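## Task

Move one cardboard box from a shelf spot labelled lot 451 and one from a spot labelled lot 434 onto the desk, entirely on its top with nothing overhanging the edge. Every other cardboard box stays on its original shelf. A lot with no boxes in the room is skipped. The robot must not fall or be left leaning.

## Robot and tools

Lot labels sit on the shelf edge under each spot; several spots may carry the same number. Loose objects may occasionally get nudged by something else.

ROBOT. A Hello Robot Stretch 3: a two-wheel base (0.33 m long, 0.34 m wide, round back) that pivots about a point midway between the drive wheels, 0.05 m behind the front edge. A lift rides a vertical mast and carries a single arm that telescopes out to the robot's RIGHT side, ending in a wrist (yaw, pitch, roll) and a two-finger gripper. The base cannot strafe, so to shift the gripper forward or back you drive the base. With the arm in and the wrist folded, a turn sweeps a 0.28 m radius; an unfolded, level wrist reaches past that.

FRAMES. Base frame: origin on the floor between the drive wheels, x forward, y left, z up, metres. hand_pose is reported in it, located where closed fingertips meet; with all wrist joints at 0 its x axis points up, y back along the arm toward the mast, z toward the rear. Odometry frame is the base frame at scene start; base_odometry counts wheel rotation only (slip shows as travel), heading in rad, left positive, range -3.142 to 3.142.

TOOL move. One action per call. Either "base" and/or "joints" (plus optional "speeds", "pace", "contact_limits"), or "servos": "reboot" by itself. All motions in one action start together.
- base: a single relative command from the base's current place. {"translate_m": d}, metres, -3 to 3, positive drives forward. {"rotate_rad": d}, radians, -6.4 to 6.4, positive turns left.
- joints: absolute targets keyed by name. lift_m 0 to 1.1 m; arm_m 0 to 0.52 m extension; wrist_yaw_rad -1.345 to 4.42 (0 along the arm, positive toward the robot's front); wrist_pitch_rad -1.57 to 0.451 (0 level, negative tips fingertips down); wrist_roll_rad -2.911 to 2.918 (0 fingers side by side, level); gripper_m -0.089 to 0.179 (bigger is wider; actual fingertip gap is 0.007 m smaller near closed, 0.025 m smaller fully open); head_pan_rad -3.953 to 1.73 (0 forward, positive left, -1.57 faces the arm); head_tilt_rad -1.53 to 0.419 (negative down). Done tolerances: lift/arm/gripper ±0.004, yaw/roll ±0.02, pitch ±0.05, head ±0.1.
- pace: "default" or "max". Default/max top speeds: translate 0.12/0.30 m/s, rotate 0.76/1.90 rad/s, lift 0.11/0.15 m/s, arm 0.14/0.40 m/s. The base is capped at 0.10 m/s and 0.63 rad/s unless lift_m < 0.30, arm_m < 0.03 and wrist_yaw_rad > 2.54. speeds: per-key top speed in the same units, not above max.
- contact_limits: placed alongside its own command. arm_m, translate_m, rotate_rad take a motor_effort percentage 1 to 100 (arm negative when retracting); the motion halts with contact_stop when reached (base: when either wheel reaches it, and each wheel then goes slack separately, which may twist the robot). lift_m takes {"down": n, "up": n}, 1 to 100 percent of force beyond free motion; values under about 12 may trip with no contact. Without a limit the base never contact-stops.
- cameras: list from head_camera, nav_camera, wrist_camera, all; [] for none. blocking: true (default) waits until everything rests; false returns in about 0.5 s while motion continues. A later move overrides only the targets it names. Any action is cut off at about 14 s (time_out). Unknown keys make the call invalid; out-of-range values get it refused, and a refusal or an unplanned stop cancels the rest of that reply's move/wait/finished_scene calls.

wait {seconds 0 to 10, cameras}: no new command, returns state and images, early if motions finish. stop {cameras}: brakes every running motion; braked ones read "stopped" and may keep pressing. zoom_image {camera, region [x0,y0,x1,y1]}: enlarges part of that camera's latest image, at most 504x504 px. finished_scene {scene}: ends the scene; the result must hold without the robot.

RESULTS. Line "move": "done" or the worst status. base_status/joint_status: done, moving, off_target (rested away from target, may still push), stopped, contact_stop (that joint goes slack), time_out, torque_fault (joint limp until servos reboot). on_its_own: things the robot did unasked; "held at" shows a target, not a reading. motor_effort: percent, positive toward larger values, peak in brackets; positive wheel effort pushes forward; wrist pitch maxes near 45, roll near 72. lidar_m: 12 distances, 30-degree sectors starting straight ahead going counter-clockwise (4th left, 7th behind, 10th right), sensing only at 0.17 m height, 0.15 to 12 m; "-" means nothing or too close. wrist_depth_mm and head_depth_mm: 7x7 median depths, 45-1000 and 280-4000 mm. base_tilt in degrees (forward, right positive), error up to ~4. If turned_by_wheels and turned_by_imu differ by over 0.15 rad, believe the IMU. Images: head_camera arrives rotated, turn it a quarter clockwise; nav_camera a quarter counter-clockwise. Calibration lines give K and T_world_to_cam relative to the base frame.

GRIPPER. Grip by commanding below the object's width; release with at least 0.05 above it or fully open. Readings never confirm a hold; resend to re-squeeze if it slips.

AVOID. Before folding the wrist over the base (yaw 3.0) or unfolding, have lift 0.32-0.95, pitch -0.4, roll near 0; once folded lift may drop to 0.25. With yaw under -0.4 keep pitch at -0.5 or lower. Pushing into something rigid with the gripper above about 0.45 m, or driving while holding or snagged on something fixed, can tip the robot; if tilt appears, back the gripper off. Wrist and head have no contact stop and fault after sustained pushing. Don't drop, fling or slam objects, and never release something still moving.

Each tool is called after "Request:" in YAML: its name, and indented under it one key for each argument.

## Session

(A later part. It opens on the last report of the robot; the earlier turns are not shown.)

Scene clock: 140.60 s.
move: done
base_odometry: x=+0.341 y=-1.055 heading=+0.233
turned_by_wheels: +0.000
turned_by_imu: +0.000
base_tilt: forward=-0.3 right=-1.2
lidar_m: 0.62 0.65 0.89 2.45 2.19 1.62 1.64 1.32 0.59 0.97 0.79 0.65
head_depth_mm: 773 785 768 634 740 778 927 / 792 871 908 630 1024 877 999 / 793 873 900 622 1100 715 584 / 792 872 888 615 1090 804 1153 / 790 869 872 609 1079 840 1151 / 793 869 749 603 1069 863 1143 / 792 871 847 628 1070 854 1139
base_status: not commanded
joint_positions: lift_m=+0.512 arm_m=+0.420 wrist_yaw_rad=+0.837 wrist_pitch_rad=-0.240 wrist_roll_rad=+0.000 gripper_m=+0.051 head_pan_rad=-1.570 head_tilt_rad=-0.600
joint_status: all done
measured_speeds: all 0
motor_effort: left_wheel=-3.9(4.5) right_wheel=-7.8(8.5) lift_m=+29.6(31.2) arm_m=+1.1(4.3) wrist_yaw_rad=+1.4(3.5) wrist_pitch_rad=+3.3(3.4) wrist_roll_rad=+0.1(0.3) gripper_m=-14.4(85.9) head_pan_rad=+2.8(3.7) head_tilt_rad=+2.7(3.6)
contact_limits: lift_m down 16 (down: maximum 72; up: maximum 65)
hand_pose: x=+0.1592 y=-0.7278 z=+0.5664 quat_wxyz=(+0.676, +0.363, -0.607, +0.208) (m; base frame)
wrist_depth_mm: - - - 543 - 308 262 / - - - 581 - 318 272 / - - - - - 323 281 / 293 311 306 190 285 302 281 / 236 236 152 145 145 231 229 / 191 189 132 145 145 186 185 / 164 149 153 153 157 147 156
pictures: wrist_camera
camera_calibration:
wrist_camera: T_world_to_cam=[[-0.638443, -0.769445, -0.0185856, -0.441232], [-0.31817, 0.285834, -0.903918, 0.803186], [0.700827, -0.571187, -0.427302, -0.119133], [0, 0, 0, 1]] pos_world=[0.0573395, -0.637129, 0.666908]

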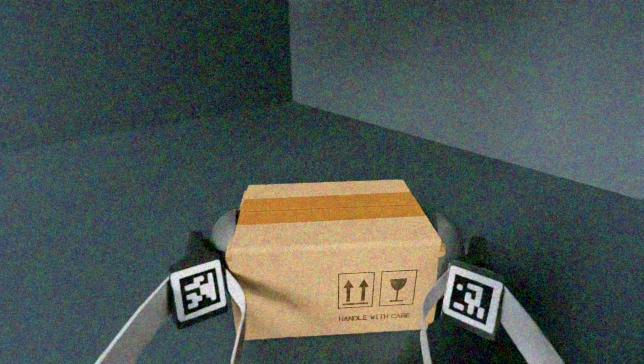

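Request:
move:
  joints: {"lift_m": 0.6}
  pace: "max"
  cameras: ["wrist_camera"]

Request:
move:
  joints: {"arm_m": 0.0, "head_pan_rad": -1.57, "head_tilt_rad": -0.5}
  speeds: {"arm_m": 0.2}
  cameras: []

Request:
move:
  base: {"translate_m": -0.363}
  pace: "max"
  cameras: ["wrist_camera"]

Request:
move:
  base: {"rotate_rad": -1.597}
  joints: {"lift_m": 0.8}
  cameras: ["head_camera", "nav_camera"]

Request:
move:
  base: {"translate_m": -1.2}
  pace: "max"
  cameras: ["head_camera", "wrist_camera"]

Scene clock: 186.30 s.
move: done
base_odometry: x=+0.341 y=-1.055 heading=+0.233
turned_by_wheels: +0.000
turned_by_imu: +0.000
base_tilt: forward=-0.4 right=-1.3
lidar_m: 0.62 0.65 0.89 2.44 2.19 1.61 1.64 1.32 0.59 0.97 0.79 0.65
head_depth_mm: 774 788 767 634 740 783 925 / 791 872 913 629 1027 882 872 / 791 869 898 621 990 806 1112 / 794 870 888 617 742 845 1158 / 792 869 874 608 920 862 1147 / 791 868 751 602 999 857 1148 / 789 870 849 628 1067 854 1139
base_status: not commanded
joint_positions: lift_m=+0.600 arm_m=+0.420 wrist_yaw_rad=+0.837 wrist_pitch_rad=-0.244 wrist_roll_rad=+0.000 gripper_m=+0.051 head_pan_rad=-1.570 head_tilt_rad=-0.600
joint_status: all done
measured_speeds: all 0
motor_effort: left_wheel=-3.8(4.6) right_wheel=-7.2(8.3) lift_m=+31.5(34.8) arm_m=-7.3(7.3) wrist_yaw_rad=+0.9(3.5) wrist_pitch_rad=+4.0(4.1) wrist_roll_rad=+0.1(0.3) gripper_m=-13.8(14.6) head_pan_rad=+2.6(3.3) head_tilt_rad=+2.1(2.9)
hand_pose: x=+0.1589 y=-0.7276 z=+0.6534 quat_wxyz=(+0.677, +0.364, -0.606, +0.206) (m; base frame)
wrist_depth_mm: - - - 544 - 308 264 / - - - 573 - 316 272 / - - - 614 - 320 282 / - - - 181 - 328 288 / - - 150 145 145 341 302 / 303 314 132 145 145 296 296 / 272 248 246 244 244 124 259
pictures: wrist_camera
camera_calibration:
wrist_camera: T_world_to_cam=[[-0.638529, -0.769369, -0.0187337, -0.43944], [-0.32101, 0.288384, -0.902102, 0.882793], [0.699452, -0.570005, -0.431117, -0.0779941], [0, 0, 0, 1]] pos_world=[0.057343, -0.637132, 0.754512]

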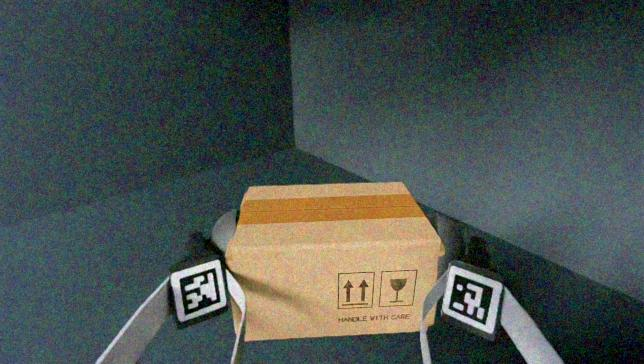

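Scene clock: 190.10 s.
move: done
base_odometry: x=+0.341 y=-1.055 heading=+0.233
turned_by_wheels: +0.000
turned_by_imu: +0.000
base_tilt: forward=-0.3 right=-1.2
lidar_m: 0.62 0.65 0.88 2.45 2.19 1.61 1.64 1.32 0.59 0.97 0.79 0.65
head_depth_mm: 711 788 772 696 662 732 770 / 800 864 936 735 907 933 825 / 798 861 934 725 1103 963 821 / 796 863 936 717 1124 951 820 / 795 861 937 708 1118 944 812 / 794 860 923 702 1119 941 806 / 795 857 925 696 1115 934 805
base_status: not commanded
joint_positions: lift_m=+0.600 arm_m=+0.001 wrist_yaw_rad=+0.837 wrist_pitch_rad=-0.244 wrist_roll_rad=+0.000 gripper_m=+0.051 head_pan_rad=-1.570 head_tilt_rad=-0.499
joint_status: all done
measured_speeds: all 0
motor_effort: left_wheel=-4.4(4.8) right_wheel=-7.9(8.7) lift_m=+29.9(31.0) arm_m=-12.2(14.3) wrist_yaw_rad=+3.2(3.8) wrist_pitch_rad=+4.0(4.2) wrist_roll_rad=+0.1(0.3) gripper_m=-14.3(14.8) head_pan_rad=+2.3(4.4) head_tilt_rad=+1.2(8.2)
hand_pose: x=+0.1589 y=-0.3082 z=+0.6533 quat_wxyz=(+0.677, +0.364, -0.606, +0.206) (m; base frame)
wrist_depth_mm: 427 459 - - 776 - - / 439 - - - 824 - - / 450 - - - - - - / 460 - - 181 - - - / - - 150 145 144 - - / - - 133 145 145 122 309 / - - 152 154 156 107 281
pictures: none
No camera images: "cameras" was empty.

Scene clock: 194.70 s.
move: done
base_odometry: x=-0.013 y=-1.139 heading=+0.233
turned_by_wheels: +0.000
turned_by_imu: +0.000
base_tilt: forward=-0.3 right=-1.2
lidar_m: 0.98 1.02 1.40 3.72 1.37 1.33 1.28 1.00 1.01 0.52 1.01 1.02
head_depth_mm: 797 863 944 745 1118 965 827 / 796 863 938 735 1109 966 827 / 797 862 940 725 1098 952 819 / 414 454 490 547 598 894 783 / 418 454 495 545 606 748 811 / 787 863 924 702 1117 942 807 / 796 857 926 696 1106 933 805
base_status: done
joint_positions: lift_m=+0.600 arm_m=+0.001 wrist_yaw_rad=+0.837 wrist_pitch_rad=-0.244 wrist_roll_rad=+0.000 gripper_m=+0.051 head_pan_rad=-1.570 head_tilt_rad=-0.499
joint_status: not commanded
measured_speeds: all 0
motor_effort: left_wheel=-3.3(12.0) right_wheel=-7.6(13.3) lift_m=+28.4(30.2) arm_m=-7.5(12.7) wrist_yaw_rad=+2.8(3.3) wrist_pitch_rad=+4.0(4.2) wrist_roll_rad=+0.0(0.3) gripper_m=-14.3(14.7) head_pan_rad=+2.8(3.5) head_tilt_rad=-4.4(4.6)
hand_pose: x=+0.1589 y=-0.3082 z=+0.6533 quat_wxyz=(+0.677, +0.364, -0.606, +0.206) (m; base frame)
wrist_depth_mm: - - - - - - - / - - - - - - - / - - - - - - - / - - - 181 - - - / - - 150 145 144 - - / 822 - 133 145 145 317 298 / - 876 862 155 156 107 -
pictures: wrist_camera
camera_calibration:
wrist_camera: T_world_to_cam=[[-0.638531, -0.769368, -0.0187328, -0.116766], [-0.321073, 0.288436, -0.902063, 0.76183], [0.699422, -0.56998, -0.431198, 0.161135], [0, 0, 0, 1]] pos_world=[0.0573431, -0.217732, 0.754512]

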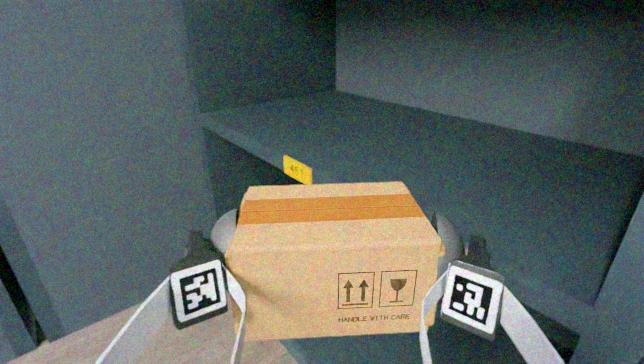

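Scene clock: 198.33 s.
move: done
base_odometry: x=-0.013 y=-1.139 heading=-1.363
turned_by_wheels: -1.597
turned_by_imu: -1.571
base_tilt: forward=-0.2 right=-1.1
lidar_m: 0.52 1.01 1.03 0.98 1.02 1.38 3.71 1.36 1.34 1.28 1.00 1.01
head_depth_mm: 1056 1149 1260 1374 1534 1637 1329 / 1062 1155 1254 1376 1526 1615 1317 / 1062 1145 1246 1370 1521 1621 1309 / 1057 1144 1245 1365 1521 1597 1298 / 1055 1141 1250 1367 1506 1595 1289 / 1053 1139 1245 1364 1533 1593 1259 / 1071 1150 1255 1372 1533 1574 439
base_status: done
joint_positions: lift_m=+0.800 arm_m=+0.001 wrist_yaw_rad=+0.837 wrist_pitch_rad=-0.244 wrist_roll_rad=+0.000 gripper_m=+0.051 head_pan_rad=-1.570 head_tilt_rad=-0.500
joint_status: all done
measured_speeds: all 0
motor_effort: left_wheel=+8.7(11.7) right_wheel=-10.8(13.8) lift_m=+31.5(34.2) arm_m=-11.2(11.7) wrist_yaw_rad=+1.4(3.2) wrist_pitch_rad=+4.0(4.2) wrist_roll_rad=+0.2(0.3) gripper_m=-14.4(14.9) head_pan_rad=+2.1(3.2) head_tilt_rad=-4.3(5.5)
hand_pose: x=+0.1589 y=-0.3081 z=+0.8533 quat_wxyz=(+0.677, +0.364, -0.606, +0.206) (m; base frame)
wrist_depth_mm: - - - - - - - / - - - - - - - / - - - - - - - / - - - 955 - - - / - - 150 145 145 - - / - - 133 145 145 - - / - - 154 156 - - -
pictures: head_camera (sideways), nav_camera (sideways)
camera_calibration:
head_camera: T_world_to_cam=[[-0.0466155, 0.432317, -0.900516, 1.18757], [0.99751, -0.0276101, -0.0648914, 0.0779895], [-0.052917, -0.901299, -0.429954, 0.515478], [0, 0, 0, 1]] pos_world=[0.00484119, -0.0466526, 1.29612]
nav_camera: T_world_to_cam=[[0.0173981, -0.456099, 0.889759, -1.11488], [-0.999789, -0.0176331, 0.0105107, 0.042632], [0.0108953, -0.889754, -0.45631, 0.547064], [0, 0, 0, 1]] pos_world=[0.0560594, -0.0209898, 1.24116]

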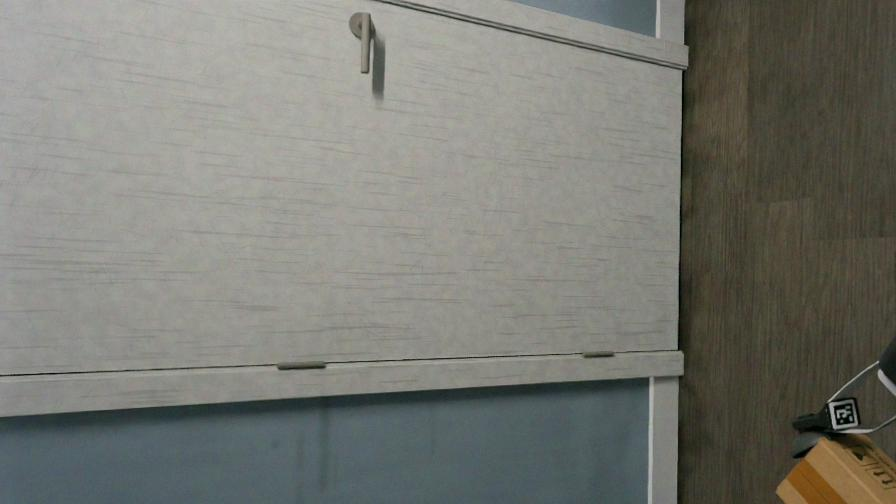

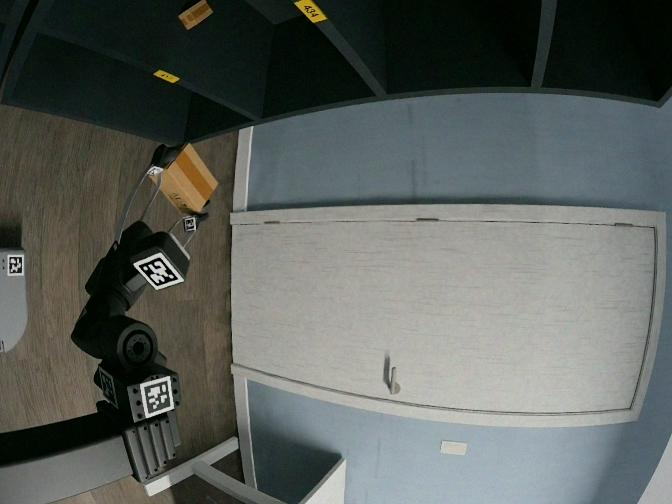

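Scene clock: 211.30 s.
move: done
base_odometry: x=-0.260 y=+0.035 heading=-1.363
turned_by_wheels: +0.000
turned_by_imu: -0.001
base_tilt: forward=-0.2 right=-1.3
lidar_m: 1.71 1.39 1.01 0.97 1.00 1.36 2.56 1.41 0.75 0.87 1.36 1.82
head_depth_mm: 1089 1179 1288 1354 955 758 1261 / 1091 1176 1288 1356 950 752 1287 / 1085 1170 1284 1348 940 750 1312 / 1084 1174 1274 1331 933 744 1301 / 1081 1176 1273 1320 926 739 1260 / 1086 1172 1275 1352 916 734 1256 / 1077 1154 1267 1391 1519 730 440
base_status: done
joint_positions: lift_m=+0.800 arm_m=+0.001 wrist_yaw_rad=+0.837 wrist_pitch_rad=-0.244 wrist_roll_rad=+0.000 gripper_m=+0.051 head_pan_rad=-1.570 head_tilt_rad=-0.500
joint_status: not commanded
measured_speeds: all 0
motor_effort: left_wheel=-3.8(9.7) right_wheel=-7.6(14.9) lift_m=+31.1(31.8) arm_m=-4.1(13.5) wrist_yaw_rad=+2.4(3.3) wrist_pitch_rad=+4.1(4.2) wrist_roll_rad=+0.0(0.6) gripper_m=-13.9(14.8) head_pan_rad=+2.4(3.1) head_tilt_rad=-3.8(5.2)
hand_pose: x=+0.1589 y=-0.3081 z=+0.8533 quat_wxyz=(+0.677, +0.364, -0.606, +0.206) (m; base frame)
wrist_depth_mm: - - - - - - - / - - - - - - - / - - - - - - - / - - - - - - - / - - 150 145 145 - - / - - 133 145 145 - - / - - - - - 125 -
pictures: head_camera (sideways), wrist_camera
camera_calibration:
head_camera: T_world_to_cam=[[-0.0466155, 0.432317, -0.900516, 1.18757], [0.99751, -0.0276101, -0.0648914, 0.0779895], [-0.052917, -0.901299, -0.429954, 0.515478], [0, 0, 0, 1]] pos_world=[0.00484119, -0.0466526, 1.29612]
wrist_camera: T_world_to_cam=[[-0.638413, -0.769466, -0.0187341, -0.112983], [-0.321175, 0.288436, -0.902026, 0.942246], [0.699482, -0.569848, -0.431275, 0.247402], [0, 0, 0, 1]] pos_world=[0.057443, -0.217732, 0.954512]

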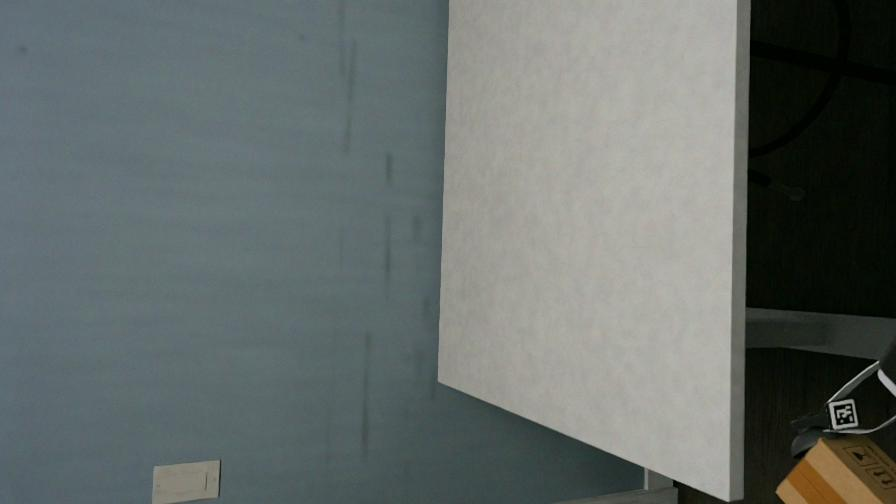

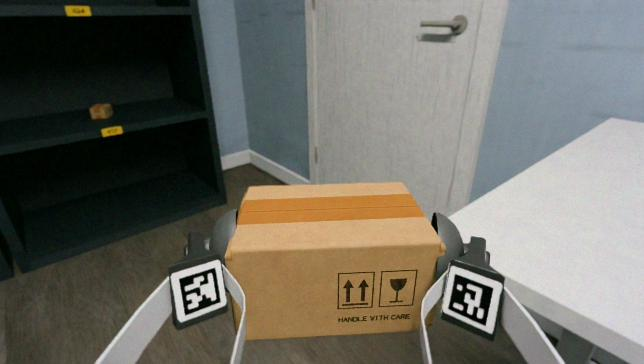

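Request:
move:
  base: {"translate_m": -0.28}
  joints: {"arm_m": 0.41}
  cameras: []

Request:
move:
  joints: {"lift_m": 0.705}
  cameras: ["head_camera"]

Request:
move:
  joints: {"lift_m": 0.685}
  contact_limits: {"lift_m": {"down": 12}}
  speeds: {"lift_m": 0.03}
  cameras: ["wrist_camera"]

Scene clock: 224.77 s.
move: done
base_odometry: x=-0.318 y=+0.309 heading=-1.363
turned_by_wheels: +0.000
turned_by_imu: +0.000
base_tilt: forward=-0.2 right=-1.3
lidar_m: 1.99 1.39 1.01 0.97 1.00 1.36 2.28 1.89 0.86 0.67 0.94 1.82
head_depth_mm: 1092 1184 1287 1358 955 733 304 / 1092 1183 1289 1357 508 366 1222 / 1088 1173 1279 1343 611 749 1309 / 1083 1178 1277 1342 630 743 1241 / 1086 1174 1280 1316 807 738 1298 / 1083 1170 1275 1301 815 731 1291 / 1078 1165 1264 1291 912 729 1246
base_status: done
joint_positions: lift_m=+0.800 arm_m=+0.410 wrist_yaw_rad=+0.838 wrist_pitch_rad=-0.244 wrist_roll_rad=+0.000 gripper_m=+0.051 head_pan_rad=-1.570 head_tilt_rad=-0.500
joint_status: all done
measured_speeds: all 0
motor_effort: left_wheel=-3.4(11.1) right_wheel=-8.2(13.2) lift_m=+31.3(31.9) arm_m=+13.1(16.1) wrist_yaw_rad=+1.7(2.9) wrist_pitch_rad=+4.0(4.2) wrist_roll_rad=+0.0(0.3) gripper_m=-14.5(14.6) head_pan_rad=+2.1(2.3) head_tilt_rad=-3.2(4.4)
hand_pose: x=+0.1590 y=-0.7175 z=+0.8533 quat_wxyz=(+0.677, +0.364, -0.606, +0.207) (m; base frame)
wrist_depth_mm: - - - - - - - / - - - - - - - / - - - - - - - / - - - 181 - - - / - - 150 145 144 - - / - - 133 145 145 - - / - - 150 153 156 107 -
pictures: none
No camera images: "cameras" was empty.

Scene clock: 226.47 s.
move: done
base_odometry: x=-0.318 y=+0.309 heading=-1.363
turned_by_wheels: +0.000
turned_by_imu: +0.000
base_tilt: forward=-0.2 right=-1.2
lidar_m: 1.99 1.39 1.01 0.97 1.00 1.36 2.28 1.89 0.86 0.67 0.94 1.82
head_depth_mm: 1094 1184 1291 1361 954 758 1324 / 1093 1180 1283 1357 951 526 388 / 1090 1180 1287 1345 634 699 1278 / 1088 1174 1280 1334 693 694 1252 / 1080 1174 1272 1317 840 716 1296 / 1082 1171 1277 1305 835 735 1293 / 1081 1169 1271 1291 911 731 1247
base_status: not commanded
joint_positions: lift_m=+0.705 arm_m=+0.410 wrist_yaw_rad=+0.838 wrist_pitch_rad=-0.244 wrist_roll_rad=+0.000 gripper_m=+0.051 head_pan_rad=-1.570 head_tilt_rad=-0.500
joint_status: all done
measured_speeds: all 0
motor_effort: left_wheel=-3.9(4.4) right_wheel=-7.8(8.6) lift_m=+23.9(31.0) arm_m=+10.8(13.1) wrist_yaw_rad=+1.9(2.9) wrist_pitch_rad=+4.0(4.2) wrist_roll_rad=-0.3(0.3) gripper_m=-13.9(15.0) head_pan_rad=+1.8(2.2) head_tilt_rad=-2.9(3.9)
hand_pose: x=+0.1590 y=-0.7175 z=+0.7583 quat_wxyz=(+0.677, +0.364, -0.606, +0.207) (m; base frame)
wrist_depth_mm: - - - - - - - / - - - - - - - / - - - - - - - / - - - 181 - - - / - - 150 145 144 - - / - - 133 145 145 - - / - - 149 153 156 107 -
pictures: head_camera (sideways)
camera_calibration:
head_camera: T_world_to_cam=[[-0.0466155, 0.432317, -0.900516, 1.18757], [0.99751, -0.0276101, -0.0648914, 0.0779895], [-0.052917, -0.901299, -0.429954, 0.515478], [0, 0, 0, 1]] pos_world=[0.00484119, -0.0466526, 1.29612]

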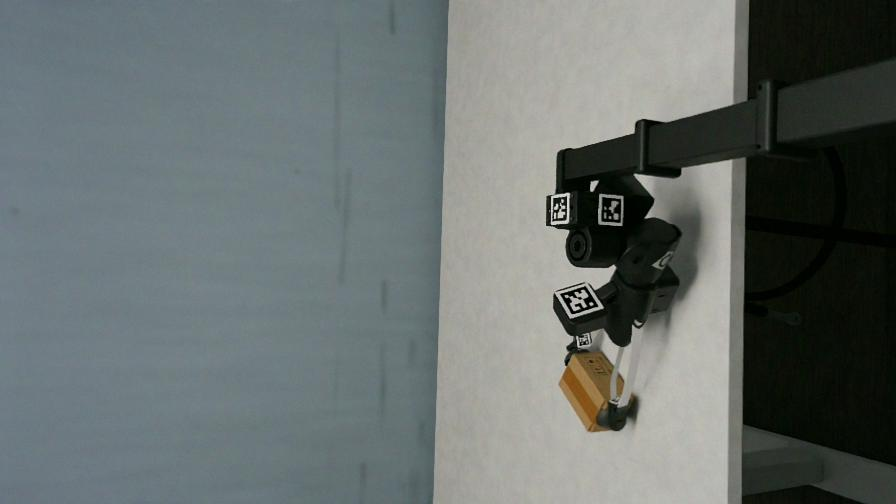

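Scene clock: 227.57 s.
move: done
base_odometry: x=-0.318 y=+0.309 heading=-1.363
turned_by_wheels: +0.000
turned_by_imu: +0.000
base_tilt: forward=-0.3 right=-1.3
lidar_m: 1.98 1.39 1.01 0.97 1.00 1.36 2.29 1.90 0.86 0.67 0.94 1.82
head_depth_mm: 1095 1182 1285 1356 953 757 1332 / 1092 1179 1288 1352 950 705 404 / 1084 1183 1281 1350 657 695 1282 / 1089 1173 1283 1332 931 693 1271 / 1086 1170 1281 1316 886 716 1299 / 1083 1179 1280 1303 843 735 1294 / 1075 1165 1270 1290 912 729 1252
base_status: not commanded
joint_positions: lift_m=+0.685 arm_m=+0.410 wrist_yaw_rad=+0.838 wrist_pitch_rad=-0.192 wrist_roll_rad=+0.000 gripper_m=+0.051 head_pan_rad=-1.570 head_tilt_rad=-0.500
joint_status: all done
measured_speeds: all 0
motor_effort: left_wheel=-3.5(4.2) right_wheel=-6.7(8.6) lift_m=+18.4(26.3) arm_m=+9.2(11.0) wrist_yaw_rad=+1.2(2.7) wrist_pitch_rad=-5.6(6.1) wrist_roll_rad=-0.2(0.3) gripper_m=-14.6(14.7) head_pan_rad=+1.9(2.2) head_tilt_rad=-2.7(3.6)
contact_limits: lift_m down 12 (down: maximum 72; up: maximum 65)
hand_pose: x=+0.1621 y=-0.7203 z=+0.7513 quat_wxyz=(+0.671, +0.348, -0.615, +0.224) (m; base frame)
wrist_depth_mm: - - - - - - - / - - - - - - - / - - - - - - - / - - - 180 - - - / - - 149 142 142 - - / - - 134 144 144 - - / - - 149 152 - 107 -
pictures: wrist_camera
camera_calibration:
wrist_camera: T_world_to_cam=[[-0.637388, -0.770365, -0.016538, -0.432514], [-0.28545, 0.256004, -0.923569, 0.95704], [0.71572, -0.583951, -0.383075, -0.0827028], [0, 0, 0, 1]] pos_world=[0.0567, -0.626494, 0.845058]

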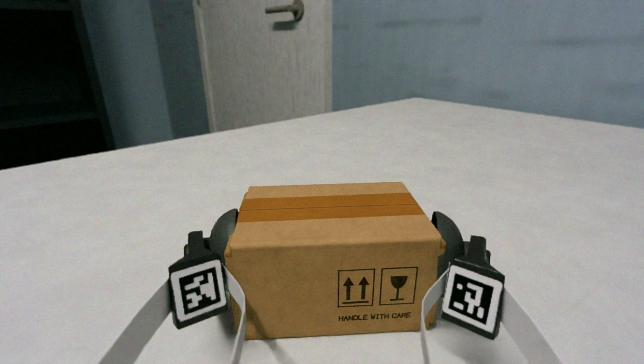

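Request:
move:
  joints: {"lift_m": 0.695}
  cameras: []

Request:
move:
  joints: {"gripper_m": 0.179}
  cameras: ["wrist_camera"]

Request:
move:
  joints: {"lift_m": 0.82, "head_pan_rad": -1.0}
  cameras: ["wrist_camera","nav_camera"]

Request:
move:
  joints: {"arm_m": 0.0, "wrist_pitch_rad": -0.42}
  pace: "max"
  cameras: []

Request:
move:
  joints: {"wrist_yaw_rad": 3.0, "gripper_m": 0.04, "head_pan_rad": -3.14, "head_tilt_rad": -0.2}
  pace: "max"
  cameras: ["head_camera", "nav_camera"]

Scene clock: 239.30 s.
move: done
base_odometry: x=-0.318 y=+0.309 heading=-1.363
turned_by_wheels: +0.000
turned_by_imu: +0.000
base_tilt: forward=-0.2 right=-1.2
lidar_m: 1.99 1.39 1.01 0.97 1.00 1.36 2.28 1.89 0.86 0.67 0.94 1.82
head_depth_mm: 1092 1182 1292 1351 954 757 1320 / 1098 1183 1286 1352 947 703 394 / 1088 1175 1287 1347 636 701 1274 / 1087 1176 1279 1334 857 695 1243 / 1084 1179 1276 1317 886 716 1291 / 1084 1164 1270 1300 839 733 1283 / 1081 1164 1279 1287 912 732 1252
base_status: not commanded
joint_positions: lift_m=+0.695 arm_m=+0.410 wrist_yaw_rad=+0.838 wrist_pitch_rad=-0.224 wrist_roll_rad=+0.000 gripper_m=+0.051 head_pan_rad=-1.570 head_tilt_rad=-0.500
joint_status: all done
measured_speeds: all 0
motor_effort: left_wheel=-3.6(4.1) right_wheel=-7.3(7.5) lift_m=+30.4(30.8) arm_m=+4.7(5.8) wrist_yaw_rad=+1.2(2.5) wrist_pitch_rad=+0.3(5.8) wrist_roll_rad=-0.2(0.2) gripper_m=-14.0(14.6) head_pan_rad=+1.3(2.0) head_tilt_rad=-3.2(3.6)
hand_pose: x=+0.1602 y=-0.7186 z=+0.7533 quat_wxyz=(+0.674, +0.358, -0.609, +0.213) (m; base frame)
wrist_depth_mm: - - - - - - - / - - - - - - - / - - - - - - - / - - - 179 178 - - / - - 150 144 144 - - / - - 133 145 145 - - / - - 150 154 157 107 -
pictures: none
No camera images: "cameras" was empty.

Scene clock: 241.13 s.
move: done
base_odometry: x=-0.318 y=+0.309 heading=-1.363
turned_by_wheels: +0.000
turned_by_imu: +0.000
base_tilt: forward=-0.3 right=-1.1
lidar_m: 1.99 1.39 1.01 0.97 1.00 1.36 2.28 1.90 0.86 0.67 0.94 1.82
head_depth_mm: 1093 1182 1296 1361 956 757 1322 / 1090 1178 1286 1348 948 705 393 / 1092 1179 1284 1345 638 698 1289 / 1088 1177 1286 1330 855 695 1244 / 1086 1172 1283 1313 884 712 1294 / 1084 1168 1277 1301 845 719 1292 / 1084 1168 1273 1283 912 729 1251
base_status: not commanded
joint_positions: lift_m=+0.695 arm_m=+0.410 wrist_yaw_rad=+0.838 wrist_pitch_rad=-0.234 wrist_roll_rad=+0.000 gripper_m=+0.179 head_pan_rad=-1.570 head_tilt_rad=-0.500
joint_status: all done
measured_speeds: all 0
motor_effort: left_wheel=-3.7(4.3) right_wheel=-6.8(7.9) lift_m=+29.1(31.0) arm_m=+2.1(4.6) wrist_yaw_rad=+2.0(3.0) wrist_pitch_rad=+2.1(2.1) wrist_roll_rad=-0.1(0.3) gripper_m=+0.6(84.7) head_pan_rad=+2.0(2.1) head_tilt_rad=-2.4(3.5)
hand_pose: x=+0.1597 y=-0.7181 z=+0.7510 quat_wxyz=(+0.675, +0.361, -0.608, +0.210) (m; base frame)
wrist_depth_mm: - - - - - - - / - - - - - - - / - - - - - - - / - - - 173 - - - / - 142 140 139 141 - - / - 126 144 147 148 - - / - - - 155 - - 105
pictures: wrist_camera
camera_calibration:
wrist_camera: T_world_to_cam=[[-0.637983, -0.769834, -0.0182847, -0.430573], [-0.313948, 0.281713, -0.906683, 0.965866], [0.703146, -0.572708, -0.421416, -0.0409588], [0, 0, 0, 1]] pos_world=[0.0573337, -0.627024, 0.850601]

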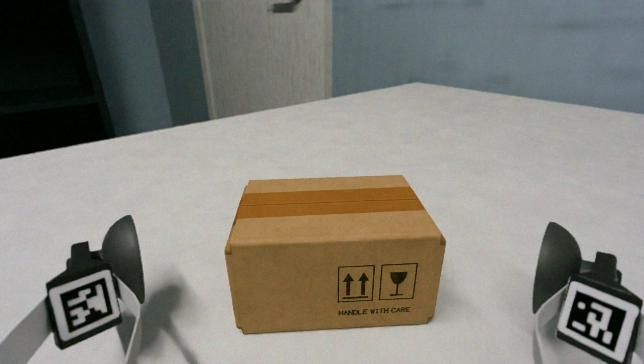

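Scene clock: 243.10 s.
move: done
base_odometry: x=-0.318 y=+0.309 heading=-1.363
turned_by_wheels: +0.000
turned_by_imu: +0.000
base_tilt: forward=-0.2 right=-1.1
lidar_m: 1.99 1.39 1.01 0.97 1.00 1.36 2.28 1.89 0.86 0.67 0.94 1.82
head_depth_mm: 1090 1156 1240 1295 950 731 1228 / 1150 1229 1315 1351 866 728 1316 / 1215 1295 1397 1426 939 773 1307 / 1263 1358 1494 1615 928 1460 1270 / 1353 1466 1594 1756 926 1545 1297 / 1443 1578 1740 1914 2002 1582 1290 / 1549 1697 1880 2098 2029 1576 1286
base_status: not commanded
joint_positions: lift_m=+0.820 arm_m=+0.410 wrist_yaw_rad=+0.838 wrist_pitch_rad=-0.234 wrist_roll_rad=+0.000 gripper_m=+0.179 head_pan_rad=-0.995 head_tilt_rad=-0.500
joint_status: all done
measured_speeds: all 0
motor_effort: left_wheel=-3.2(4.0) right_wheel=-6.2(7.7) lift_m=+30.1(33.8) arm_m=+0.1(2.7) wrist_yaw_rad=+1.5(2.8) wrist_pitch_rad=+2.1(2.3) wrist_roll_rad=-0.1(0.3) gripper_m=+0.4(1.2) head_pan_rad=-3.2(5.3) head_tilt_rad=-2.8(3.7)
hand_pose: x=+0.1596 y=-0.7181 z=+0.8758 quat_wxyz=(+0.676, +0.361, -0.607, +0.210) (m; base frame)
wrist_depth_mm: - - - - - - - / - - - - - - - / - - - - - - - / - - - - - - - / - 477 - - - - - / 119 126 - - - - - / - - - 236 - - 105
pictures: nav_camera (sideways), wrist_camera
camera_calibration:
nav_camera: T_world_to_cam=[[0.262801, -0.373195, 0.889753, -1.11639], [-0.829202, -0.55885, 0.0105145, 0.0415652], [0.493315, -0.740549, -0.45632, 0.544095], [0, 0, 0, 1]] pos_world=[0.0594443, 0.00952668, 1.24116]
wrist_camera: T_world_to_cam=[[-0.637986, -0.769829, -0.018361, -0.428212], [-0.314474, 0.282233, -0.906339, 1.07913], [0.702908, -0.572458, -0.422152, 0.0125642], [0, 0, 0, 1]] pos_world=[0.0573343, -0.627025, 0.975502]

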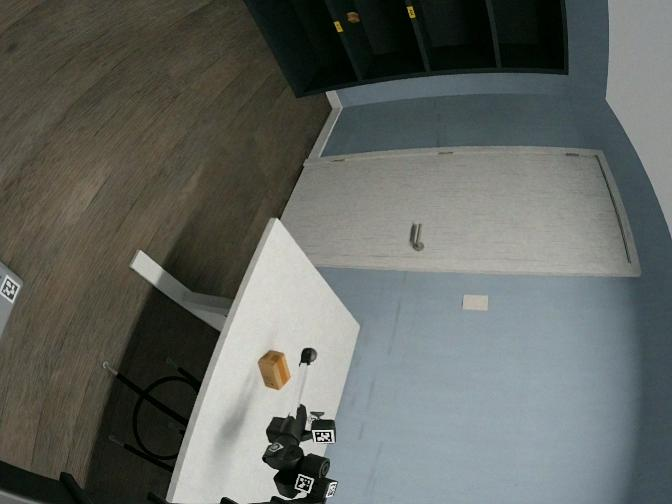

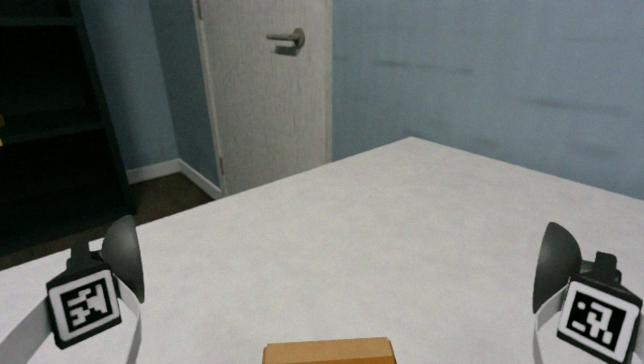

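Scene clock: 245.40 s.
move: done
base_odometry: x=-0.318 y=+0.309 heading=-1.363
turned_by_wheels: +0.000
turned_by_imu: +0.000
base_tilt: forward=-0.1 right=-1.1
lidar_m: 1.99 1.39 1.01 0.97 1.00 1.35 2.29 1.89 0.86 0.67 0.94 1.82
head_depth_mm: 1093 1160 1228 1294 954 734 1230 / 1144 1225 1314 1350 947 730 1277 / 1212 1300 1402 1425 939 774 1313 / 1268 1375 1483 1609 936 1464 1265 / 1338 1449 1583 1746 925 1535 1295 / 1435 1571 1719 1911 1979 1580 1289 / 1539 1684 1870 2093 2023 1571 1285
base_status: not commanded
joint_positions: lift_m=+0.820 arm_m=+0.001 wrist_yaw_rad=+0.838 wrist_pitch_rad=-0.433 wrist_roll_rad=+0.000 gripper_m=+0.179 head_pan_rad=-1.000 head_tilt_rad=-0.500
joint_status: all done
measured_speeds: all 0
motor_effort: left_wheel=-3.5(4.3) right_wheel=-7.0(7.7) lift_m=+28.9(30.7) arm_m=-12.1(14.3) wrist_yaw_rad=-0.1(2.9) wrist_pitch_rad=+1.9(4.2) wrist_roll_rad=+0.2(0.3) gripper_m=+0.7(1.2) head_pan_rad=-2.7(3.8) head_tilt_rad=-2.1(3.4)
hand_pose: x=+0.1439 y=-0.2945 z=+0.8293 quat_wxyz=(+0.693, +0.420, -0.569, +0.142) (m; base frame)
wrist_depth_mm: - - - - - - - / - - - - - - - / - - - - - - 416 / - - - - - - - / - - - - - - - / 122 - - - - - - / 948 980 - 994 980 954 105
pictures: none
No camera images: "cameras" was empty.

Scene clock: 247.70 s.
move: done
base_odometry: x=-0.318 y=+0.309 heading=-1.363
turned_by_wheels: +0.000
turned_by_imu: +0.000
base_tilt: forward=-0.3 right=-1.1
lidar_m: 1.99 1.39 1.01 0.97 1.00 1.36 2.29 1.90 0.86 0.67 0.94 1.81
head_depth_mm: 2088 2150 2213 2281 2376 2385 1758 / 2083 2148 2201 2269 2318 2367 1736 / 2064 2140 2194 2277 2336 2357 1738 / 2067 2115 2197 2252 2331 2354 1719 / 2066 2121 2188 2236 2312 2327 1717 / 2053 2114 2179 2243 2297 2305 1697 / 2049 2093 2151 2208 2281 2294 1706
base_status: not commanded
joint_positions: lift_m=+0.820 arm_m=+0.001 wrist_yaw_rad=+2.997 wrist_pitch_rad=-0.433 wrist_roll_rad=+0.000 gripper_m=+0.040 head_pan_rad=-3.148 head_tilt_rad=-0.198
joint_status: all done
measured_speeds: translate_m=+0.000 rotate_rad=+0.000 lift_m=+0.000 arm_m=+0.000 wrist_yaw_rad=+0.000 wrist_pitch_rad=+0.000 wrist_roll_rad=+0.000 head_pan_rad=+0.024 head_tilt_rad=+0.000
motor_effort: left_wheel=-3.7(4.0) right_wheel=-6.7(8.0) lift_m=+27.7(29.4) arm_m=-8.1(11.9) wrist_yaw_rad=+1.8(6.2) wrist_pitch_rad=+2.0(2.1) wrist_roll_rad=+0.0(0.3) gripper_m=+0.3(84.5) head_pan_rad=+3.2(5.1) head_tilt_rad=+2.8(9.8)
hand_pose: x=+0.0109 y=+0.0746 z=+0.8293 quat_wxyz=(+0.202, +0.699, +0.102, +0.678) (m; base frame)
wrist_depth_mm: - 138 - - - - - / - 148 - - - - - / - 163 - - - - - / - 185 - - - - - / - - 206 - - - - / - - 127 - 129 - - / - - 264 987 961 975 961
pictures: head_camera (sideways), nav_camera (sideways)
camera_calibration:
head_camera: T_world_to_cam=[[0.145185, 0.0452906, -0.988367, 1.30117], [-0.0531894, -0.99715, -0.0535062, 0.0696681], [-0.987974, 0.060339, -0.142362, 0.146886], [0, 0, 0, 1]] pos_world=[-0.0400847, 0.00167599, 1.31067]
nav_camera: T_world_to_cam=[[-0.170847, -0.0159274, 0.985169, -1.23832], [-0.00617499, 0.999867, 0.0150942, 0.030533], [-0.985278, -0.00350461, -0.170923, 0.181676], [0, 0, 0, 1]] pos_world=[-0.0323734, -0.0496154, 1.25054]

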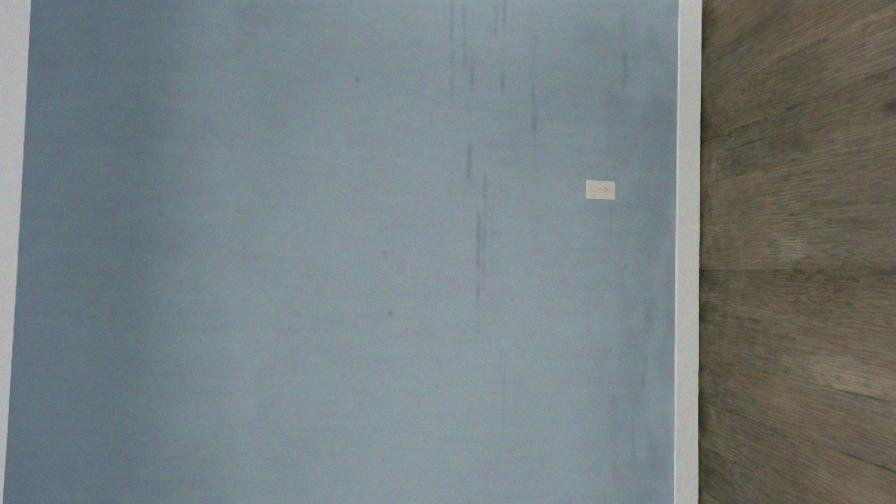

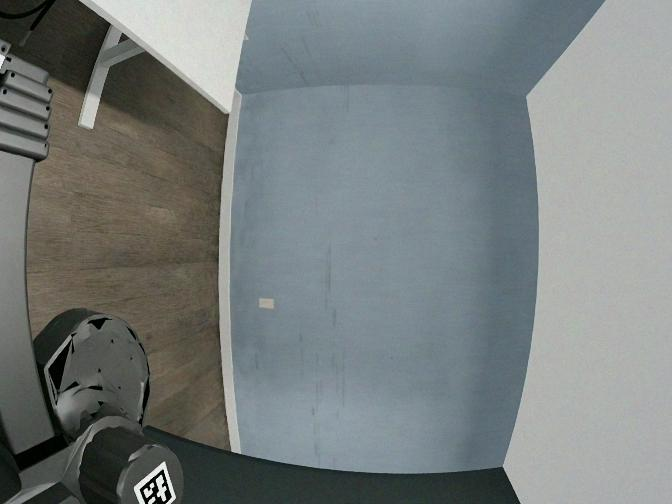

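Request:
move:
  base: {"rotate_rad": -0.253}
  joints: {"lift_m": 0.285}
  pace: "max"
  cameras: []

Request:
move:
  base: {"translate_m": -1.826}
  joints: {"head_pan_rad": 0.3, "head_tilt_rad": -0.2}
  pace: "max"
  cameras: ["nav_camera"]

Request:
move:
  base: {"rotate_rad": 1.85}
  pace: "max"
  cameras: ["nav_camera","head_camera"]

Scene clock: 273.03 s.
move: done
base_odometry: x=-0.318 y=+0.309 heading=-1.616
turned_by_wheels: -0.253
turned_by_imu: -0.248
base_tilt: forward=-0.3 right=-1.3
lidar_m: 1.99 1.94 1.12 0.97 0.96 1.12 2.28 2.28 1.20 0.67 0.94 1.53
head_depth_mm: 2348 2437 2512 2575 2697 2158 1574 / 2265 2353 2425 2522 2582 2346 1739 / 2190 2276 2361 2419 2519 2362 1727 / 2156 2201 2269 2347 2437 2310 1718 / 2081 2140 2214 2267 2352 2337 1704 / 2025 2060 2134 2187 2276 2280 1706 / 1962 2009 2063 2126 2196 2212 1702
base_status: done
joint_positions: lift_m=+0.285 arm_m=+0.001 wrist_yaw_rad=+2.997 wrist_pitch_rad=-0.434 wrist_roll_rad=+0.000 gripper_m=+0.040 head_pan_rad=-3.140 head_tilt_rad=-0.200
joint_status: all done
measured_speeds: all 0
motor_effort: left_wheel=+7.2(11.9) right_wheel=-9.4(13.7) lift_m=+26.1(26.1) arm_m=+4.1(4.4) wrist_yaw_rad=+2.4(3.9) wrist_pitch_rad=+2.2(2.3) wrist_roll_rad=-0.1(0.3) gripper_m=+0.6(0.9) head_pan_rad=+2.6(3.9) head_tilt_rad=-2.9(3.7)
hand_pose: x=+0.0108 y=+0.0744 z=+0.2940 quat_wxyz=(+0.202, +0.699, +0.102, +0.678) (m; base frame)
wrist_depth_mm: - 138 - - - - - / - 148 - - - - - / 863 163 840 881 874 861 851 / 714 189 223 697 689 678 682 / 593 576 205 566 559 575 566 / 508 509 127 301 129 490 490 / 279 280 257 271 419 430 426
pictures: none
No camera images: "cameras" was empty.

Scene clock: 280.53 s.
move: done
base_odometry: x=-0.236 y=+2.133 heading=-1.615
turned_by_wheels: +0.000
turned_by_imu: -0.002
base_tilt: forward=-0.4 right=-1.2
lidar_m: 3.51 1.01 0.69 0.96 1.08 0.62 0.54 0.54 0.62 1.08 1.79 1.59
head_depth_mm: 2101 3830 - - 3690 2372 1735 / 2349 3842 - - 3699 2350 1725 / 2364 3855 - 3708 3664 2341 1703 / 2385 3854 - - 3661 2314 1704 / 2402 3806 3628 3710 3296 2312 1716 / 2434 1939 1982 2050 2092 2094 1694 / 2079 1334 1360 1392 1426 1442 1474
base_status: done
joint_positions: lift_m=+0.285 arm_m=+0.001 wrist_yaw_rad=+2.997 wrist_pitch_rad=-0.434 wrist_roll_rad=+0.000 gripper_m=+0.040 head_pan_rad=+0.300 head_tilt_rad=-0.201
joint_status: all done
measured_speeds: all 0
motor_effort: left_wheel=+0.0(11.5) right_wheel=-9.3(17.7) lift_m=+27.1(30.8) arm_m=+12.2(13.2) wrist_yaw_rad=+2.1(3.6) wrist_pitch_rad=+2.1(2.3) wrist_roll_rad=+0.0(0.5) gripper_m=+0.3(1.0) head_pan_rad=-3.1(5.5) head_tilt_rad=+3.6(6.6)
hand_pose: x=+0.0107 y=+0.0745 z=+0.2940 quat_wxyz=(+0.202, +0.699, +0.102, +0.678) (m; base frame)
wrist_depth_mm: - 138 - - - 646 - / - 148 - - - 701 - / 907 164 830 874 818 780 838 / 736 189 222 706 692 688 691 / 594 571 205 569 560 570 565 / 503 504 127 298 129 496 486 / 280 280 258 270 422 430 427
pictures: nav_camera (sideways)
camera_calibration:
nav_camera: T_world_to_cam=[[0.160929, 0.0676401, 0.984645, -1.23965], [0.307697, -0.951365, 0.0150642, 0.0287046], [0.937776, 0.300548, -0.173915, 0.173899], [0, 0, 0, 1]] pos_world=[0.0275848, 0.0588932, 1.25042]

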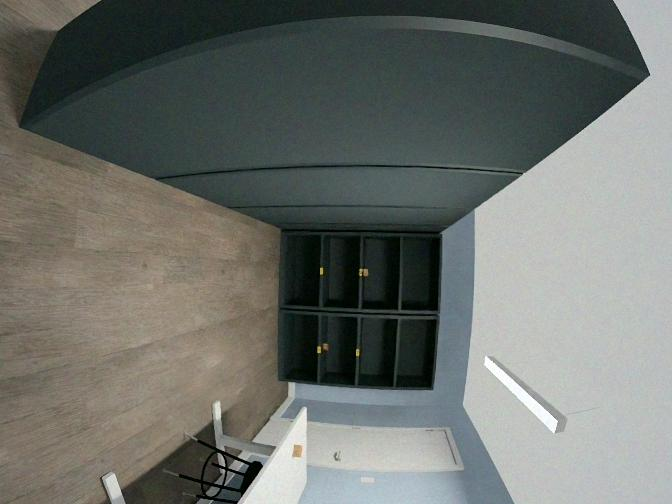

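Scene clock: 282.80 s.
move: done
base_odometry: x=-0.236 y=+2.133 heading=+0.234
turned_by_wheels: +1.850
turned_by_imu: +1.813
base_tilt: forward=-0.2 right=-1.4
lidar_m: 1.96 0.76 0.56 0.54 0.55 0.75 1.79 1.60 2.02 2.00 0.71 0.70
head_depth_mm: 1679 1728 1752 1800 1856 1909 1746 / 1730 1765 1811 1862 1926 1975 1729 / 1771 1832 1868 1916 1979 2027 1725 / 1713 1798 1886 1957 1995 2052 1716 / 1247 1305 1349 1402 1449 1525 1556 / 996 1021 1046 1079 1114 1149 1183 / 824 839 859 881 900 926 951
base_status: done
joint_positions: lift_m=+0.285 arm_m=+0.001 wrist_yaw_rad=+2.997 wrist_pitch_rad=-0.434 wrist_roll_rad=+0.000 gripper_m=+0.040 head_pan_rad=+0.300 head_tilt_rad=-0.201
joint_status: not commanded
measured_speeds: all 0
motor_effort: left_wheel=-6.5(15.3) right_wheel=+6.6(15.1) lift_m=+28.5(31.4) arm_m=-2.3(12.7) wrist_yaw_rad=+2.1(3.3) wrist_pitch_rad=+2.2(2.3) wrist_roll_rad=+0.1(0.3) gripper_m=+0.3(0.8) head_pan_rad=-2.5(3.6) head_tilt_rad=+5.3(5.3)
hand_pose: x=+0.0107 y=+0.0744 z=+0.2940 quat_wxyz=(+0.202, +0.699, +0.102, +0.678) (m; base frame)
wrist_depth_mm: 499 137 526 540 556 569 584 / 541 148 564 588 608 613 624 / 585 163 601 628 - - - / - 181 191 671 663 679 682 / 598 574 206 563 559 578 563 / 507 510 127 303 129 490 487 / 280 281 258 269 419 430 430
pictures: head_camera (sideways), nav_camera (sideways)
camera_calibration:
head_camera: T_world_to_cam=[[-0.12762, -0.0878727, -0.987923, 1.30219], [-0.250369, 0.966664, -0.053639, 0.0709626], [0.959702, 0.2405, -0.145367, 0.138915], [0, 0, 0, 1]] pos_world=[0.0506355, 0.0124208, 1.31046]
nav_camera: T_world_to_cam=[[0.160929, 0.0676401, 0.984645, -1.23965], [0.307697, -0.951365, 0.0150642, 0.0287046], [0.937776, 0.300548, -0.173915, 0.173899], [0, 0, 0, 1]] pos_world=[0.0275848, 0.0588932, 1.25042]

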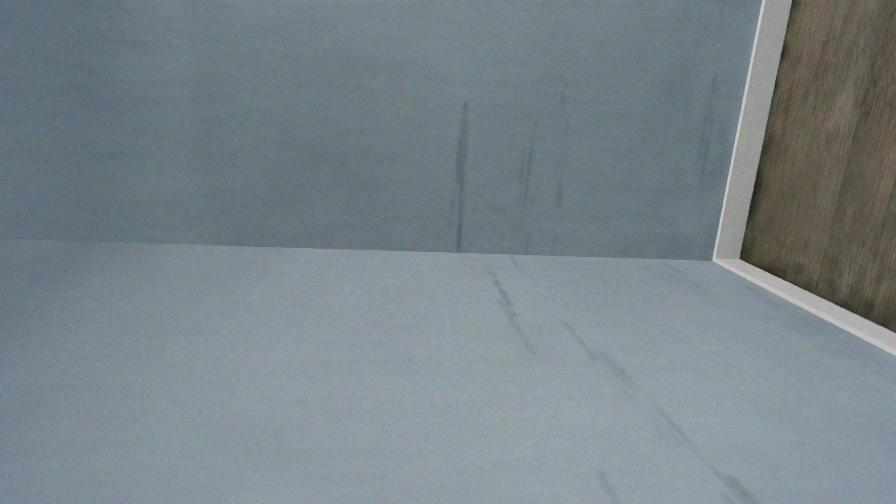

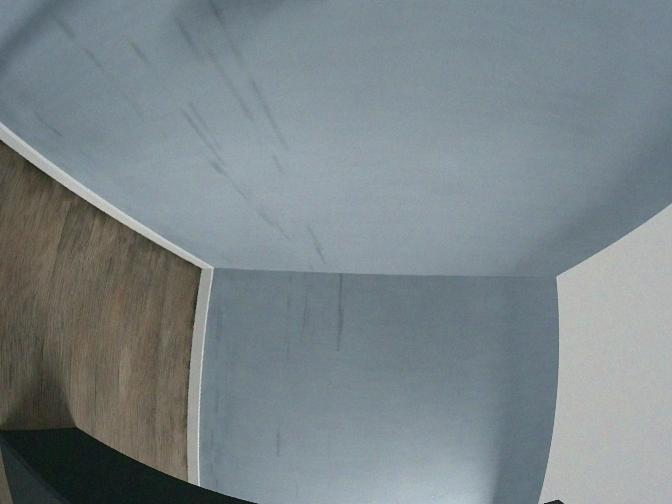

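Request:
move:
  base: {"translate_m": 1.3}
  joints: {"head_pan_rad": -1.9, "head_tilt_rad": -0.3}
  pace: "max"
  cameras: ["nav_camera","head_camera"]

Scene clock: 295.53 s.
move: done
base_odometry: x=+1.028 y=+2.435 heading=+0.234
turned_by_wheels: +0.000
turned_by_imu: +0.001
base_tilt: forward=-0.4 right=-1.2
lidar_m: 0.67 0.70 0.57 0.54 0.56 0.77 2.09 0.68 0.58 1.39 0.96 0.69
head_depth_mm: 475 495 518 551 587 628 676 / 1290 770 1359 1018 601 616 651 / 1279 1029 1416 1329 891 1159 922 / 1227 1265 1359 1302 1492 1246 1368 / 1243 1298 1348 1413 1489 1572 1501 / 2724 2685 2919 3122 2494 1980 1525 / 3215 3617 3779 - 2819 1979 1523
base_status: done
joint_positions: lift_m=+0.285 arm_m=+0.001 wrist_yaw_rad=+2.997 wrist_pitch_rad=-0.434 wrist_roll_rad=+0.000 gripper_m=+0.040 head_pan_rad=-1.900 head_tilt_rad=-0.300
joint_status: all done
measured_speeds: all 0
motor_effort: left_wheel=+4.3(13.2) right_wheel=+3.7(14.1) lift_m=+30.6(31.2) arm_m=-11.3(13.2) wrist_yaw_rad=+1.1(2.9) wrist_pitch_rad=+2.1(2.3) wrist_roll_rad=-0.2(0.3) gripper_m=+0.1(1.0) head_pan_rad=+3.3(4.5) head_tilt_rad=-3.2(7.1)
hand_pose: x=+0.0107 y=+0.0745 z=+0.2940 quat_wxyz=(+0.202, +0.699, +0.103, +0.678) (m; base frame)
wrist_depth_mm: 508 137 533 544 563 580 595 / 550 148 567 607 614 626 634 / 598 164 607 635 - - 704 / - 181 191 675 666 679 683 / 600 566 206 561 554 576 571 / 507 501 127 301 129 489 490 / 281 281 259 269 423 434 430
pictures: head_camera (sideways), nav_camera (sideways)
camera_calibration:
head_camera: T_world_to_cam=[[0.0354327, 0.246877, -0.968399, 1.2757], [0.930771, -0.360978, -0.0579696, 0.0694479], [-0.363882, -0.899303, -0.242577, 0.273455], [0, 0, 0, 1]] pos_world=[-0.010336, -0.0439526, 1.30574]
nav_camera: T_world_to_cam=[[-0.071288, -0.261473, 0.962575, -1.20935], [-0.950778, 0.30957, 0.0136769, 0.0381489], [-0.30156, -0.91422, -0.270671, 0.307306], [0, 0, 0, 1]] pos_world=[0.0427302, -0.0470766, 1.24675]

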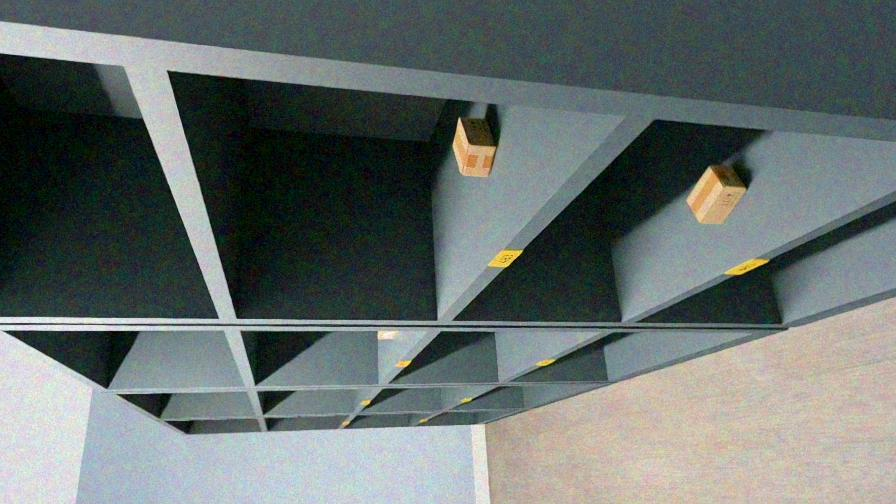

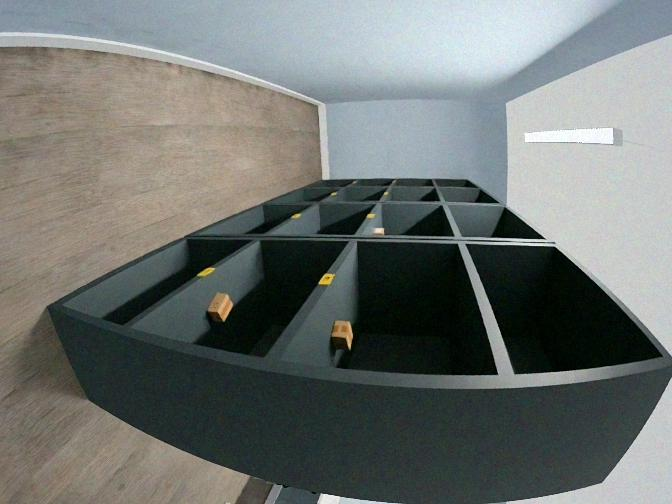

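Request:
zoom_image:
  camera: "head_camera"
  region: [470, 230, 790, 290]

Request:
zoom_image:
  camera: "head_camera"
  region: [340, 330, 580, 430]

Scaled by 1.575 from the camera's 896x504 image, which has a finer 1280x720 frame.

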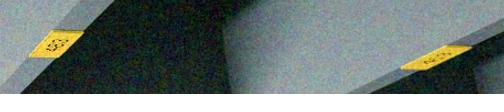

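Scaled by 2.100 from the camera's 896x504 image, which has a finer 1280x720 frame.

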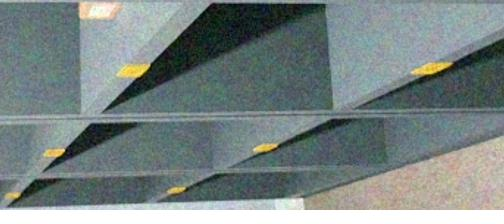

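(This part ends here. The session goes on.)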